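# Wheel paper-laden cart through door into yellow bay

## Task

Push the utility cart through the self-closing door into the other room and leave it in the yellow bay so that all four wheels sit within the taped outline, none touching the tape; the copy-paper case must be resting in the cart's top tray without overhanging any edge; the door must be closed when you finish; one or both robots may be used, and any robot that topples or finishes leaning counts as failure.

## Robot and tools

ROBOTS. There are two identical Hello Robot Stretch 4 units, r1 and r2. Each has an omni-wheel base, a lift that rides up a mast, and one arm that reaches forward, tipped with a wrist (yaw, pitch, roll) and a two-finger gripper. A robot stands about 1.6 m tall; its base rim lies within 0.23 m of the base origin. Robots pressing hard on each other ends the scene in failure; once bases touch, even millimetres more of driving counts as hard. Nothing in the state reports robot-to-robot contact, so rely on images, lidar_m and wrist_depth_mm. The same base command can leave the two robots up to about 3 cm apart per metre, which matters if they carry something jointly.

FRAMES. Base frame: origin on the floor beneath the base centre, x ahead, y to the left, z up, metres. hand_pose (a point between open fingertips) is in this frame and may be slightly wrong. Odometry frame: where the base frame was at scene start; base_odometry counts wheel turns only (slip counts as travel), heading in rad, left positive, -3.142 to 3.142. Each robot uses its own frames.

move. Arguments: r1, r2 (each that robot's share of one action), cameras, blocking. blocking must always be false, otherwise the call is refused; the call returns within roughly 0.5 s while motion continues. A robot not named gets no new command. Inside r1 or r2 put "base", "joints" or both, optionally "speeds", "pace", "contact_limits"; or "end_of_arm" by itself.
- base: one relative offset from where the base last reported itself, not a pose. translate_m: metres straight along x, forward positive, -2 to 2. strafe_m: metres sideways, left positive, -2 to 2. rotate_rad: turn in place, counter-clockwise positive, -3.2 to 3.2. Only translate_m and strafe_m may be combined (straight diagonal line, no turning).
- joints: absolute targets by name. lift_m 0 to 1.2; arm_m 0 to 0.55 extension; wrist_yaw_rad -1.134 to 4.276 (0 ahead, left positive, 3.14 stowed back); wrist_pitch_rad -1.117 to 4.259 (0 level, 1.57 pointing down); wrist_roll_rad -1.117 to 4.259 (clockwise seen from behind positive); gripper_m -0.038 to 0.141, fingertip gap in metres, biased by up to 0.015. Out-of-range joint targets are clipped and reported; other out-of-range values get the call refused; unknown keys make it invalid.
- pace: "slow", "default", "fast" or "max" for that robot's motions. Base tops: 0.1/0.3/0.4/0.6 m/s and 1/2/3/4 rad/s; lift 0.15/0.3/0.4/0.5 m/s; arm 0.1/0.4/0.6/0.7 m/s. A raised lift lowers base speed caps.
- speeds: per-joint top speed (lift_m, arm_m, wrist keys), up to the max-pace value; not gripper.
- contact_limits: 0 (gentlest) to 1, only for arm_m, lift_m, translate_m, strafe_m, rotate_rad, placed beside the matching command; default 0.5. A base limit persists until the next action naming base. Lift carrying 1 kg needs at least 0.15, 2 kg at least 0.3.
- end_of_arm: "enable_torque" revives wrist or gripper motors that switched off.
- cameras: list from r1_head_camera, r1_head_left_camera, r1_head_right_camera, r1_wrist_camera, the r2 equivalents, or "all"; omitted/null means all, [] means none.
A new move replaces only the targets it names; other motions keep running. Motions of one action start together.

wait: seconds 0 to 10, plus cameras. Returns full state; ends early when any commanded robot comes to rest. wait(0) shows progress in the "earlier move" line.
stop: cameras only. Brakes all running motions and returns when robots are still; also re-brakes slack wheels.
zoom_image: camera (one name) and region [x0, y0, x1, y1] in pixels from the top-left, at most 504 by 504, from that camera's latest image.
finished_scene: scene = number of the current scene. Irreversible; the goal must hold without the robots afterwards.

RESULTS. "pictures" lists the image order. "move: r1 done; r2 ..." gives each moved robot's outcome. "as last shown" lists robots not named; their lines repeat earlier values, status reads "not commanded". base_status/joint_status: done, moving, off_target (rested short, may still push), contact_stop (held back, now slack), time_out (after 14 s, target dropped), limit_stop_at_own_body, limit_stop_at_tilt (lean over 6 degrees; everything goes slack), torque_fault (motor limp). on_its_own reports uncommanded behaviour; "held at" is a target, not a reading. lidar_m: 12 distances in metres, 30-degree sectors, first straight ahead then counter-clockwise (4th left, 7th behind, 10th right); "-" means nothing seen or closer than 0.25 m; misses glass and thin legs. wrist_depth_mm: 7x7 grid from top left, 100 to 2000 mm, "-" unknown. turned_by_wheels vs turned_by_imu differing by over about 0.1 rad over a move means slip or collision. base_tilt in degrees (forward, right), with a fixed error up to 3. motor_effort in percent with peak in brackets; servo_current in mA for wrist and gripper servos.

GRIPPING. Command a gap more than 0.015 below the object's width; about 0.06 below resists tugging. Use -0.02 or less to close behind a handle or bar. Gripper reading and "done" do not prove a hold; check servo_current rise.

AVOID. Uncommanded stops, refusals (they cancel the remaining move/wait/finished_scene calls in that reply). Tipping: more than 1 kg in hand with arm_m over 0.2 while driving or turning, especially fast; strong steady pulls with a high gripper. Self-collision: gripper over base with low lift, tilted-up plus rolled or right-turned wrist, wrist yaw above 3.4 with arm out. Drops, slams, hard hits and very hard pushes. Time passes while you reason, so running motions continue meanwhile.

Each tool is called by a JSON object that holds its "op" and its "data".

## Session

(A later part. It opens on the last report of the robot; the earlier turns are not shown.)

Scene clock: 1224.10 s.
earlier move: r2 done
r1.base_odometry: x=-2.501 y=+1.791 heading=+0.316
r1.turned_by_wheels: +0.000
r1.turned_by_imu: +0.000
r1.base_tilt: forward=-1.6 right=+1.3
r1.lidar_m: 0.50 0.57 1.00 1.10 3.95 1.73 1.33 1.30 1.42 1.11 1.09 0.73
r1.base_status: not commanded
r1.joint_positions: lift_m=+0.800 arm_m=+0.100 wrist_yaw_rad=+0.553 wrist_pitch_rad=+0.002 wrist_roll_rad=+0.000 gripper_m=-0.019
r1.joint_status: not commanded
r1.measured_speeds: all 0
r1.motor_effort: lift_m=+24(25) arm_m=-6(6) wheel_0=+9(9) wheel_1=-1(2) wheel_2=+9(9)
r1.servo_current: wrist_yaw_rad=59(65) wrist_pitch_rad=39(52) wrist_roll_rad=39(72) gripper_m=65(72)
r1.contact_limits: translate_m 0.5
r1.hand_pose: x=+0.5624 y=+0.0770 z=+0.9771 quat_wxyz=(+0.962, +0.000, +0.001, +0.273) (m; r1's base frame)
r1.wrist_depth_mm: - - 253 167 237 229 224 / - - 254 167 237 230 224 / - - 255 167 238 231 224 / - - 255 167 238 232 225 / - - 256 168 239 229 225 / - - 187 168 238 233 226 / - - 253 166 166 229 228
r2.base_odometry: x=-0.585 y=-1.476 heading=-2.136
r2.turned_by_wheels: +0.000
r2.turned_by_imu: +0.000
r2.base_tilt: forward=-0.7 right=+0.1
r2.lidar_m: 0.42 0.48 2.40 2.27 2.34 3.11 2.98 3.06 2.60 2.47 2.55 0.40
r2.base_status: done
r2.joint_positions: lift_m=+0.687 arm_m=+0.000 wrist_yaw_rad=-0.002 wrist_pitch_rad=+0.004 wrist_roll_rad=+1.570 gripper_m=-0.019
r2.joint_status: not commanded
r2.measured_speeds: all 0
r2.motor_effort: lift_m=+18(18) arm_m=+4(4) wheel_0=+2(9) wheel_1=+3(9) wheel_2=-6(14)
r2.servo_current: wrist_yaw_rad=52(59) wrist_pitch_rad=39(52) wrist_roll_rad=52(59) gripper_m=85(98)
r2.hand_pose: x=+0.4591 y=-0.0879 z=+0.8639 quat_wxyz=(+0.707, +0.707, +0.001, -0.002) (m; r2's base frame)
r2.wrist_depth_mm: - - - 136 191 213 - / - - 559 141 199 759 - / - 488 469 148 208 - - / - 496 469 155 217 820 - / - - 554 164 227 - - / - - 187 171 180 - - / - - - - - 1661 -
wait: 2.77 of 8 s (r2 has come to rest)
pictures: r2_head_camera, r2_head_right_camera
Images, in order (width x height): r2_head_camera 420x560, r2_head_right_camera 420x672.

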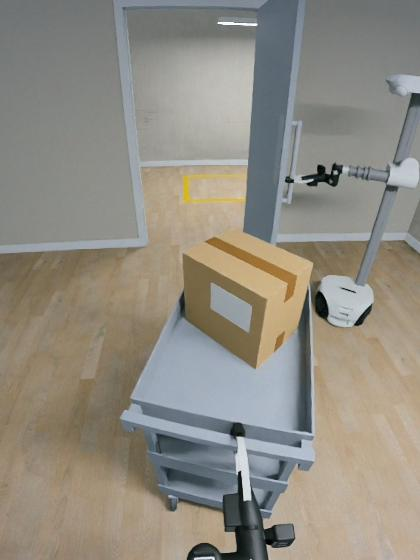

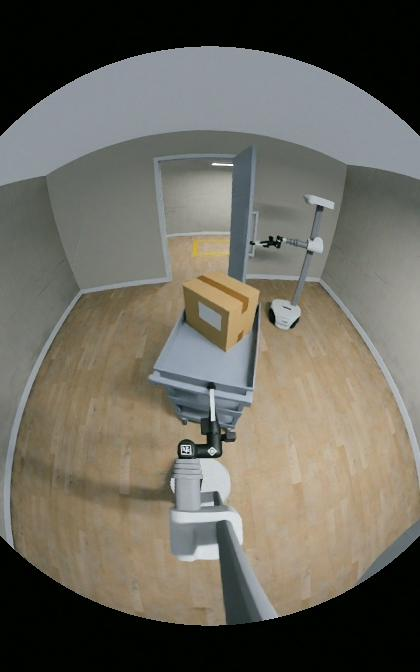

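{"op": "move", "data": {"blocking": false, "r2": {"joints":{"gripper_m":0.11}}, "cameras": []}}

{"op": "wait", "data": {"seconds": 4, "cameras": []}}

{"op": "move", "data": {"blocking": false, "r2": {"base":{"strafe_m":0.11,"translate_m":-0.02},"pace":"slow"}, "cameras": []}}

{"op": "wait", "data": {"seconds": 4, "cameras": ["r2_wrist_camera"]}}

Scene clock: 1233.17 s.
move: r2 moving
r1: as last shown
r1.lidar_m: 0.51 0.56 0.99 1.14 3.94 1.74 1.35 1.30 1.41 1.13 1.08 0.70
r1.motor_effort: lift_m=+24(24) arm_m=-6(6) wheel_0=+8(9) wheel_1=-1(2) wheel_2=+9(9)
r1.servo_current: wrist_yaw_rad=52(65) wrist_pitch_rad=39(52) wrist_roll_rad=52(52) gripper_m=59(65)
r1.contact_limits: translate_m 0.5
r1.wrist_depth_mm: - - 254 167 236 229 224 / - - 253 167 236 230 224 / - - 255 167 238 231 224 / - - 256 167 238 230 224 / - - 255 167 240 230 225 / - - 188 168 237 231 226 / - - 254 167 166 229 227
r2.base_odometry: x=-0.585 y=-1.476 heading=-2.136
r2.turned_by_wheels: +0.000
r2.turned_by_imu: +0.000
r2.base_tilt: forward=-0.7 right=+0.1
r2.lidar_m: 0.42 0.47 2.38 2.25 2.36 3.12 2.99 3.07 2.61 2.46 2.55 0.40
r2.base_status: not commanded
r2.joint_positions: lift_m=+0.687 arm_m=+0.000 wrist_yaw_rad=-0.002 wrist_pitch_rad=+0.004 wrist_roll_rad=+1.570 gripper_m=+0.005
r2.joint_status: gripper_m moving
r2.measured_speeds: all 0
r2.motor_effort: lift_m=+18(18) arm_m=+4(4) wheel_0=+2(2) wheel_1=+3(4) wheel_2=-6(6)
r2.servo_current: wrist_yaw_rad=46(52) wrist_pitch_rad=46(52) wrist_roll_rad=39(52) gripper_m=91(91)
r2.hand_pose: x=+0.4591 y=-0.0879 z=+0.8639 quat_wxyz=(+0.707, +0.707, +0.001, -0.002) (m; r2's base frame)
r2.wrist_depth_mm: - - - 140 195 208 - / - - 564 146 202 - - / - 492 473 151 211 - - / - 500 469 159 220 - - / - - 564 168 232 - - / - - 187 173 182 - - / - - - - - 1661 517
pictures: none
No camera images: "cameras" was empty.

Scene clock: 1234.70 s.
earlier move: r2 done
r1.base_odometry: x=-2.501 y=+1.791 heading=+0.316
r1.turned_by_wheels: +0.000
r1.turned_by_imu: +0.000
r1.base_tilt: forward=-1.6 right=+1.3
r1.lidar_m: 0.49 0.55 0.99 1.14 3.96 1.75 1.34 1.30 1.38 1.13 1.09 0.71
r1.base_status: not commanded
r1.joint_positions: lift_m=+0.800 arm_m=+0.100 wrist_yaw_rad=+0.553 wrist_pitch_rad=+0.002 wrist_roll_rad=+0.000 gripper_m=-0.019
r1.joint_status: not commanded
r1.measured_speeds: all 0
r1.motor_effort: lift_m=+24(25) arm_m=-6(6) wheel_0=+8(9) wheel_1=-1(2) wheel_2=+9(9)
r1.servo_current: wrist_yaw_rad=65(72) wrist_pitch_rad=46(52) wrist_roll_rad=46(59) gripper_m=59(65)
r1.contact_limits: translate_m 0.5
r1.hand_pose: x=+0.5624 y=+0.0770 z=+0.9771 quat_wxyz=(+0.962, +0.000, +0.001, +0.273) (m; r1's base frame)
r1.wrist_depth_mm: - - 253 166 236 230 224 / - - 254 167 237 229 225 / - - 254 167 237 229 224 / - - 255 167 239 230 226 / - - 257 168 239 231 225 / - - 188 169 236 231 225 / - - 254 167 165 229 228
r2.base_odometry: x=-0.585 y=-1.476 heading=-2.136
r2.turned_by_wheels: +0.000
r2.turned_by_imu: +0.000
r2.base_tilt: forward=-0.6 right=+0.1
r2.lidar_m: 0.43 0.48 2.37 2.24 2.35 3.11 2.98 3.03 2.59 2.47 2.58 0.40
r2.base_status: not commanded
r2.joint_positions: lift_m=+0.687 arm_m=+0.000 wrist_yaw_rad=-0.002 wrist_pitch_rad=+0.004 wrist_roll_rad=+1.570 gripper_m=+0.110
r2.joint_status: all done
r2.measured_speeds: all 0
r2.motor_effort: lift_m=+17(18) arm_m=+4(4) wheel_0=+2(2) wheel_1=+3(4) wheel_2=-4(6)
r2.servo_current: wrist_yaw_rad=46(59) wrist_pitch_rad=46(52) wrist_roll_rad=33(59) gripper_m=52(117)
r2.hand_pose: x=+0.4591 y=-0.0879 z=+0.8641 quat_wxyz=(+0.707, +0.707, +0.001, -0.002) (m; r2's base frame)
r2.wrist_depth_mm: - - - 148 202 216 - / - - 564 154 211 768 - / - 1983 477 161 220 - - / - - 488 167 230 842 - / - - 564 179 239 - - / - - 198 183 192 - - / - - - - - 1756 512
wait: 1.53 of 4 s (r2 has come to rest)
pictures: none
No camera images: "cameras" was empty.

Scene clock: 1235.20 s.
move: r2 moving
r1: as last shown
r1.base_tilt: forward=-1.5 right=+1.2
r1.lidar_m: 0.49 0.56 0.98 1.12 3.93 1.72 1.33 1.29 1.39 1.11 1.06 0.69
r1.motor_effort: lift_m=+24(24) arm_m=-5(6) wheel_0=+8(9) wheel_1=-2(2) wheel_2=+9(9)
r1.servo_current: wrist_yaw_rad=52(52) wrist_pitch_rad=46(46) wrist_roll_rad=52(52) gripper_m=59(59)
r1.contact_limits: translate_m 0.5
r1.wrist_depth_mm: - - 253 167 236 229 224 / - - 254 166 237 229 224 / - - 255 167 238 230 225 / - - 255 167 239 230 225 / - - 256 168 239 230 226 / - - 187 168 237 231 226 / - - 255 167 165 229 227
r2.base_odometry: x=-0.573 y=-1.481 heading=-2.135
r2.turned_by_wheels: +0.001
r2.turned_by_imu: +0.001
r2.base_tilt: forward=-0.7 right=+0.1
r2.lidar_m: 0.42 0.52 2.39 2.24 2.34 3.13 2.97 3.05 2.62 2.47 2.58 0.41
r2.base_status: translate_m moving; strafe_m moving
r2.joint_positions: lift_m=+0.687 arm_m=+0.000 wrist_yaw_rad=-0.002 wrist_pitch_rad=+0.004 wrist_roll_rad=+1.570 gripper_m=+0.110
r2.joint_status: not commanded
r2.measured_speeds: translate_m=-0.010 strafe_m=+0.050 rotate_rad=-0.002 lift_m=+0.000 arm_m=+0.000 wrist_yaw_rad=+0.000 wrist_pitch_rad=+0.000 wrist_roll_rad=+0.000
r2.motor_effort: lift_m=+17(17) arm_m=+4(4) wheel_0=-7(8) wheel_1=+7(8) wheel_2=+6(9)
r2.servo_current: wrist_yaw_rad=52(59) wrist_pitch_rad=46(46) wrist_roll_rad=33(59) gripper_m=52(52)
r2.hand_pose: x=+0.4591 y=-0.0879 z=+0.8641 quat_wxyz=(+0.707, +0.707, +0.001, -0.002) (m; r2's base frame)
r2.wrist_depth_mm: - - - 152 206 1499 - / - - 554 159 214 768 - / - 500 469 166 224 - - / - - 500 172 236 842 - / - - 574 183 245 - - / - - 198 190 193 - - / - - - - - 1756 496
pictures: none
No camera images: "cameras" was empty.

Scene clock: 1237.03 s.
earlier move: r2 done
r1.base_odometry: x=-2.501 y=+1.791 heading=+0.316
r1.turned_by_wheels: +0.000
r1.turned_by_imu: +0.000
r1.base_tilt: forward=-1.6 right=+1.2
r1.lidar_m: 0.49 0.55 0.98 1.14 3.96 1.74 1.34 1.30 1.42 1.13 1.08 0.72
r1.base_status: not commanded
r1.joint_positions: lift_m=+0.800 arm_m=+0.100 wrist_yaw_rad=+0.553 wrist_pitch_rad=+0.002 wrist_roll_rad=+0.000 gripper_m=-0.019
r1.joint_status: not commanded
r1.measured_speeds: all 0
r1.motor_effort: lift_m=+24(25) arm_m=-6(6) wheel_0=+9(9) wheel_1=-1(2) wheel_2=+9(9)
r1.servo_current: wrist_yaw_rad=59(65) wrist_pitch_rad=46(52) wrist_roll_rad=46(65) gripper_m=65(65)
r1.contact_limits: translate_m 0.5
r1.hand_pose: x=+0.5624 y=+0.0770 z=+0.9771 quat_wxyz=(+0.962, +0.000, +0.001, +0.273) (m; r1's base frame)
r1.wrist_depth_mm: - - 252 166 237 229 223 / - - 254 167 237 229 224 / - - 255 167 238 230 225 / - - 254 167 238 231 225 / - - 256 168 239 231 226 / - - 187 169 238 232 225 / - - 255 167 165 230 227
r2.base_odometry: x=-0.482 y=-1.518 heading=-2.135
r2.turned_by_wheels: +0.000
r2.turned_by_imu: +0.000
r2.base_tilt: forward=-0.7 right=+0.1
r2.lidar_m: 0.47 2.96 2.28 2.16 2.24 2.97 2.97 3.05 2.72 2.58 2.66 0.48
r2.base_status: done
r2.joint_positions: lift_m=+0.687 arm_m=+0.000 wrist_yaw_rad=-0.002 wrist_pitch_rad=+0.004 wrist_roll_rad=+1.570 gripper_m=+0.110
r2.joint_status: not commanded
r2.measured_speeds: all 0
r2.motor_effort: lift_m=+17(17) arm_m=+4(4) wheel_0=-4(10) wheel_1=+5(9) wheel_2=+5(9)
r2.servo_current: wrist_yaw_rad=46(59) wrist_pitch_rad=46(52) wrist_roll_rad=39(65) gripper_m=52(59)
r2.hand_pose: x=+0.4591 y=-0.0879 z=+0.8641 quat_wxyz=(+0.707, +0.707, +0.001, -0.002) (m; r2's base frame)
r2.wrist_depth_mm: - - 564 196 248 759 - / - 500 480 256 258 831 - / - - 535 213 270 866 - / - - 621 279 282 - - / - - - 235 293 1921 - / - - 198 242 193 1499 504 / - - - - 357 355 362
wait: 1.83 of 4 s (r2 has come to rest)
pictures: r2_wrist_camera
Images, in order (width x height): r2_wrist_camera 616x392.

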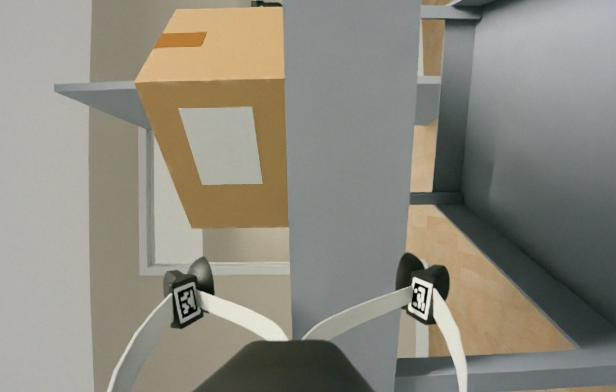

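{"op": "move", "data": {"blocking": false, "r2": {"base":{"translate_m":0.062},"pace":"slow"}, "cameras": []}}

{"op": "wait", "data": {"seconds": 4, "cameras": []}}

{"op": "move", "data": {"blocking": false, "r2": {"joints":{"gripper_m":-0.02}}, "cameras": []}}

{"op": "wait", "data": {"seconds": 4.5, "cameras": []}}

{"op": "move", "data": {"blocking": false, "r2": {"base":{"translate_m":-0.5},"pace":"slow"}, "cameras": []}}

{"op": "wait", "data": {"seconds": 8, "cameras": ["r2_head_camera","r2_wrist_camera"]}}

Scene clock: 1252.17 s.
move: r2 moving
r1: as last shown
r1.base_tilt: forward=-1.6 right=+1.3
r1.lidar_m: 0.48 0.52 0.98 1.14 3.95 1.73 1.34 1.29 1.41 1.12 1.09 0.70
r1.motor_effort: lift_m=+24(25) arm_m=-6(6) wheel_0=+8(9) wheel_1=-2(2) wheel_2=+9(9)
r1.servo_current: wrist_yaw_rad=52(65) wrist_pitch_rad=39(52) wrist_roll_rad=33(65) gripper_m=52(65)
r1.contact_limits: translate_m 0.5
r1.wrist_depth_mm: - - 253 167 236 229 224 / - - 253 166 238 229 224 / - - 253 167 238 230 224 / - - 256 167 239 230 226 / - - 255 168 241 231 226 / - - 189 168 238 232 225 / - - 254 166 166 229 228
r2.base_odometry: x=-0.488 y=-1.528 heading=-2.135
r2.turned_by_wheels: +0.000
r2.turned_by_imu: +0.001
r2.base_tilt: forward=-0.7 right=+0.0
r2.lidar_m: 0.45 2.95 2.27 2.16 2.23 2.99 2.97 3.05 2.72 2.58 2.68 0.44
r2.base_status: translate_m moving
r2.joint_positions: lift_m=+0.687 arm_m=+0.000 wrist_yaw_rad=-0.002 wrist_pitch_rad=+0.004 wrist_roll_rad=+1.570 gripper_m=+0.110
r2.joint_status: not commanded
r2.measured_speeds: translate_m=+0.048 strafe_m=+0.001 rotate_rad=-0.002 lift_m=+0.000 arm_m=+0.000 wrist_yaw_rad=+0.000 wrist_pitch_rad=+0.000 wrist_roll_rad=+0.000
r2.motor_effort: lift_m=+17(17) arm_m=+4(4) wheel_0=+4(7) wheel_1=+6(8) wheel_2=-9(10)
r2.servo_current: wrist_yaw_rad=46(65) wrist_pitch_rad=46(46) wrist_roll_rad=46(59) gripper_m=52(52)
r2.hand_pose: x=+0.4591 y=-0.0879 z=+0.8641 quat_wxyz=(+0.707, +0.707, +0.001, -0.002) (m; r2's base frame)
r2.wrist_depth_mm: - - 544 184 237 768 - / - 480 469 194 248 820 - / - - 530 256 258 854 - / - - 615 266 272 - - / - - - 278 283 1921 - / - - 198 230 191 1499 504 / - - - - 351 347 1138
pictures: none
No camera images: "cameras" was empty.

Scene clock: 1253.53 s.
earlier move: r2 done
r1.base_odometry: x=-2.501 y=+1.791 heading=+0.316
r1.turned_by_wheels: +0.000
r1.turned_by_imu: +0.000
r1.base_tilt: forward=-1.6 right=+1.2
r1.lidar_m: 0.49 0.56 0.98 1.11 3.94 1.74 1.34 1.29 1.42 1.12 1.08 0.73
r1.base_status: not commanded
r1.joint_positions: lift_m=+0.800 arm_m=+0.100 wrist_yaw_rad=+0.553 wrist_pitch_rad=+0.002 wrist_roll_rad=+0.000 gripper_m=-0.019
r1.joint_status: not commanded
r1.measured_speeds: all 0
r1.motor_effort: lift_m=+24(25) arm_m=-6(6) wheel_0=+8(9) wheel_1=-2(2) wheel_2=+9(9)
r1.servo_current: wrist_yaw_rad=39(72) wrist_pitch_rad=39(52) wrist_roll_rad=52(65) gripper_m=59(72)
r1.contact_limits: translate_m 0.5
r1.hand_pose: x=+0.5624 y=+0.0770 z=+0.9771 quat_wxyz=(+0.962, +0.000, +0.001, +0.273) (m; r1's base frame)
r1.wrist_depth_mm: - - 254 166 236 229 224 / - - 255 167 238 229 225 / - - 254 168 238 231 225 / - - 256 167 238 230 226 / - - 256 168 239 231 226 / - - 187 168 236 232 225 / - - 254 167 166 229 227
r2.base_odometry: x=-0.515 y=-1.570 heading=-2.135
r2.turned_by_wheels: +0.000
r2.turned_by_imu: +0.000
r2.base_tilt: forward=-0.7 right=+0.0
r2.lidar_m: 0.43 2.90 2.27 2.13 2.25 3.02 3.04 3.12 2.72 2.58 0.51 0.41
r2.base_status: done
r2.joint_positions: lift_m=+0.687 arm_m=+0.000 wrist_yaw_rad=-0.002 wrist_pitch_rad=+0.004 wrist_roll_rad=+1.570 gripper_m=+0.110
r2.joint_status: not commanded
r2.measured_speeds: all 0
r2.motor_effort: lift_m=+17(17) arm_m=+4(4) wheel_0=+5(8) wheel_1=+4(8) wheel_2=-5(11)
r2.servo_current: wrist_yaw_rad=52(65) wrist_pitch_rad=39(52) wrist_roll_rad=46(59) gripper_m=52(59)
r2.hand_pose: x=+0.4591 y=-0.0879 z=+0.8641 quat_wxyz=(+0.707, +0.707, +0.001, -0.002) (m; r2's base frame)
r2.wrist_depth_mm: - - 480 148 203 - - / - 427 430 155 211 778 - / - - 492 162 220 - - / - - 574 168 231 - - / - - - 180 241 1808 - / - - 198 183 191 1499 500 / - - - - - 1708 1229
wait: 1.37 of 4 s (r2 has come to rest)
pictures: none
No camera images: "cameras" was empty.

Scene clock: 1254.03 s.
move: r2 moving
r1: as last shown
r1.base_tilt: forward=-1.6 right=+1.3
r1.lidar_m: 0.51 0.58 0.98 1.12 3.91 1.73 1.33 1.29 1.42 1.12 1.07 0.72
r1.motor_effort: lift_m=+24(24) arm_m=-5(6) wheel_0=+8(9) wheel_1=-1(2) wheel_2=+9(9)
r1.servo_current: wrist_yaw_rad=72(72) wrist_pitch_rad=39(46) wrist_roll_rad=52(65) gripper_m=59(65)
r1.contact_limits: translate_m 0.5
r1.wrist_depth_mm: - - 252 167 236 229 224 / - - 254 166 236 229 224 / - - 255 167 238 230 225 / - - 255 167 239 231 225 / - - 256 168 240 230 225 / - - 187 168 236 232 225 / - - 255 167 165 230 227
r2.base_odometry: x=-0.515 y=-1.570 heading=-2.135
r2.turned_by_wheels: +0.000
r2.turned_by_imu: +0.000
r2.base_tilt: forward=-0.7 right=+0.1
r2.lidar_m: 0.42 2.87 2.27 2.14 2.23 3.01 3.04 3.10 2.72 2.58 0.49 0.42
r2.base_status: not commanded
r2.joint_positions: lift_m=+0.687 arm_m=+0.000 wrist_yaw_rad=-0.002 wrist_pitch_rad=+0.004 wrist_roll_rad=+1.570 gripper_m=+0.094
r2.joint_status: gripper_m moving
r2.measured_speeds: all 0
r2.motor_effort: lift_m=+17(17) arm_m=+4(4) wheel_0=+5(5) wheel_1=+4(4) wheel_2=-5(6)
r2.servo_current: wrist_yaw_rad=39(52) wrist_pitch_rad=46(46) wrist_roll_rad=46(52) gripper_m=98(104)
r2.hand_pose: x=+0.4591 y=-0.0879 z=+0.8641 quat_wxyz=(+0.707, +0.707, +0.001, -0.002) (m; r2's base frame)
r2.wrist_depth_mm: - - 477 148 201 - - / - 430 430 154 211 778 - / - - 496 161 220 - - / - - 574 168 232 - - / - - - 180 239 1863 - / - - 192 184 195 1499 500 / - - - - - 1863 1205
pictures: none
No camera images: "cameras" was empty.

Scene clock: 1255.57 s.
earlier move: r2 done
r1.base_odometry: x=-2.501 y=+1.791 heading=+0.316
r1.turned_by_wheels: +0.000
r1.turned_by_imu: +0.000
r1.base_tilt: forward=-1.6 right=+1.3
r1.lidar_m: 0.50 0.57 0.97 1.12 3.93 1.74 1.32 1.29 1.42 1.11 1.09 0.72
r1.base_status: not commanded
r1.joint_positions: lift_m=+0.800 arm_m=+0.100 wrist_yaw_rad=+0.553 wrist_pitch_rad=+0.002 wrist_roll_rad=+0.000 gripper_m=-0.019
r1.joint_status: not commanded
r1.measured_speeds: all 0
r1.motor_effort: lift_m=+24(25) arm_m=-6(6) wheel_0=+8(9) wheel_1=-1(2) wheel_2=+9(9)
r1.servo_current: wrist_yaw_rad=33(72) wrist_pitch_rad=46(52) wrist_roll_rad=46(72) gripper_m=65(65)
r1.contact_limits: translate_m 0.5
r1.hand_pose: x=+0.5624 y=+0.0770 z=+0.9771 quat_wxyz=(+0.962, +0.000, +0.001, +0.273) (m; r1's base frame)
r1.wrist_depth_mm: - - 253 167 236 230 224 / - - 255 167 238 230 224 / - - 255 167 237 230 225 / - - 256 167 238 231 225 / - - 255 167 239 230 226 / - - 187 168 237 232 226 / - - 254 167 165 229 228
r2.base_odometry: x=-0.515 y=-1.570 heading=-2.135
r2.turned_by_wheels: +0.000
r2.turned_by_imu: +0.000
r2.base_tilt: forward=-0.7 right=+0.0
r2.lidar_m: 0.40 2.84 2.28 2.15 2.25 3.02 3.00 3.11 2.74 2.59 0.49 0.40
r2.base_status: not commanded
r2.joint_positions: lift_m=+0.687 arm_m=+0.000 wrist_yaw_rad=-0.002 wrist_pitch_rad=+0.004 wrist_roll_rad=+1.570 gripper_m=-0.019
r2.joint_status: all done
r2.measured_speeds: all 0
r2.motor_effort: lift_m=+17(17) arm_m=+4(4) wheel_0=+4(5) wheel_1=+3(4) wheel_2=-4(6)
r2.servo_current: wrist_yaw_rad=46(59) wrist_pitch_rad=46(52) wrist_roll_rad=46(59) gripper_m=104(215)
r2.hand_pose: x=+0.4591 y=-0.0879 z=+0.8641 quat_wxyz=(+0.707, +0.707, +0.001, -0.002) (m; r2's base frame)
r2.wrist_depth_mm: - 484 455 138 193 - - / - 424 421 144 202 768 - / - - 488 150 211 - - / - - 564 159 222 - - / - - - 167 232 1708 - / - - 187 174 179 1464 496 / - - - - - 1708 1205
wait: 1.53 of 4.5 s (r2 has come to rest)
pictures: none
No camera images: "cameras" was empty.

Scene clock: 1256.07 s.
move: r2 moving
r1: as last shown
r1.base_tilt: forward=-1.6 right=+1.2
r1.lidar_m: 0.49 0.53 1.00 1.13 3.96 1.74 1.33 1.29 1.40 1.12 1.08 0.72
r1.motor_effort: lift_m=+24(25) arm_m=-6(6) wheel_0=+9(9) wheel_1=-1(2) wheel_2=+9(9)
r1.servo_current: wrist_yaw_rad=52(59) wrist_pitch_rad=39(46) wrist_roll_rad=52(59) gripper_m=59(65)
r1.contact_limits: translate_m 0.5
r1.wrist_depth_mm: - - 252 167 236 229 224 / - - 254 167 237 229 225 / - - 255 167 239 230 225 / - - 256 167 238 231 226 / - - 256 168 239 230 226 / - - 187 168 237 232 226 / - - 254 167 166 229 228
r2.base_odometry: x=-0.508 y=-1.560 heading=-2.135
r2.turned_by_wheels: +0.000
r2.turned_by_imu: +0.000
r2.base_tilt: forward=-0.7 right=+0.1
r2.lidar_m: 0.42 2.90 2.29 2.16 2.20 2.97 3.04 3.09 2.70 2.57 0.49 0.40
r2.base_status: translate_m moving
r2.joint_positions: lift_m=+0.687 arm_m=+0.000 wrist_yaw_rad=-0.002 wrist_pitch_rad=+0.004 wrist_roll_rad=+1.570 gripper_m=-0.019
r2.joint_status: not commanded
r2.measured_speeds: translate_m=-0.047 strafe_m=+0.000 rotate_rad=+0.000 lift_m=+0.000 arm_m=+0.000 wrist_yaw_rad=+0.000 wrist_pitch_rad=+0.000 wrist_roll_rad=+0.000
r2.motor_effort: lift_m=+17(17) arm_m=+4(4) wheel_0=-7(12) wheel_1=-6(7) wheel_2=+9(10)
r2.servo_current: wrist_yaw_rad=33(59) wrist_pitch_rad=46(52) wrist_roll_rad=52(52) gripper_m=111(111)
r2.hand_pose: x=+0.4591 y=-0.0879 z=+0.8641 quat_wxyz=(+0.707, +0.707, +0.001, -0.002) (m; r2's base frame)
r2.wrist_depth_mm: - 480 459 138 193 - - / - 418 424 144 203 768 - / - - 484 151 211 - - / - - 564 159 221 - - / - - - 167 233 1863 - / - - 187 174 179 1499 496 / - - - - - 1618 1182
pictures: none
No camera images: "cameras" was empty.

Scene clock: 1261.87 s.
earlier move: r2 done
r1.base_odometry: x=-2.501 y=+1.791 heading=+0.316
r1.turned_by_wheels: +0.000
r1.turned_by_imu: +0.000
r1.base_tilt: forward=-1.6 right=+1.3
r1.lidar_m: 0.50 0.57 1.47 1.42 3.97 1.74 1.33 1.29 1.41 1.11 1.08 0.70
r1.base_status: not commanded
r1.joint_positions: lift_m=+0.800 arm_m=+0.100 wrist_yaw_rad=+0.553 wrist_pitch_rad=+0.002 wrist_roll_rad=+0.000 gripper_m=-0.019
r1.joint_status: not commanded
r1.measured_speeds: all 0
r1.motor_effort: lift_m=+24(25) arm_m=-6(6) wheel_0=+8(9) wheel_1=-1(2) wheel_2=+9(9)
r1.servo_current: wrist_yaw_rad=39(72) wrist_pitch_rad=39(52) wrist_roll_rad=46(78) gripper_m=59(72)
r1.contact_limits: translate_m 0.5
r1.hand_pose: x=+0.5624 y=+0.0770 z=+0.9771 quat_wxyz=(+0.962, +0.000, +0.001, +0.273) (m; r1's base frame)
r1.wrist_depth_mm: - - 254 167 236 229 224 / - - 253 167 237 229 225 / - - 254 167 238 230 225 / - - 255 167 239 231 225 / - - 256 168 240 231 226 / - - 187 168 237 232 226 / - - 255 167 165 229 227
r2.base_odometry: x=-0.247 y=-1.148 heading=-2.135
r2.turned_by_wheels: +0.000
r2.turned_by_imu: +0.000
r2.base_tilt: forward=-0.7 right=+0.1
r2.lidar_m: 0.40 3.16 2.26 2.14 2.19 2.65 2.51 2.61 2.71 2.60 2.68 0.44
r2.base_status: done
r2.joint_positions: lift_m=+0.687 arm_m=+0.000 wrist_yaw_rad=+0.000 wrist_pitch_rad=+0.004 wrist_roll_rad=+1.570 gripper_m=-0.019
r2.joint_status: not commanded
r2.measured_speeds: all 0
r2.motor_effort: lift_m=+17(17) arm_m=+4(4) wheel_0=-6(12) wheel_1=-5(9) wheel_2=+5(12)
r2.servo_current: wrist_yaw_rad=52(65) wrist_pitch_rad=39(52) wrist_roll_rad=52(65) gripper_m=91(111)
r2.hand_pose: x=+0.4592 y=-0.0875 z=+0.8641 quat_wxyz=(+0.707, +0.707, +0.001, -0.002) (m; r2's base frame)
r2.wrist_depth_mm: - - - 169 229 1661 - / - - 569 171 229 788 - / - 477 462 172 230 820 - / - - 504 233 233 820 - / - - 564 174 235 - - / - - 189 175 180 - - / - - - - 237 1576 1138
wait: 5.80 of 8 s (r2 has come to rest)
pictures: r2_head_camera, r2_wrist_camera
Images, in order (width x height): r2_head_camera 420x560, r2_wrist_camera 616x392.

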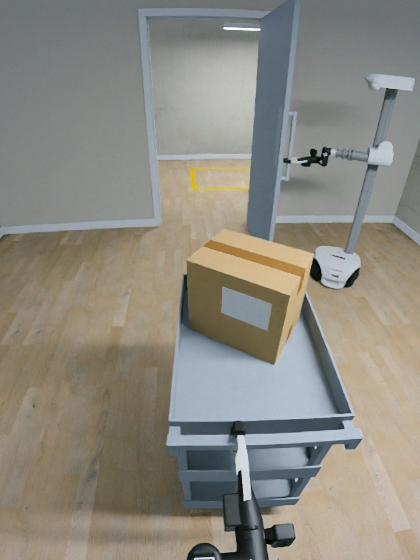

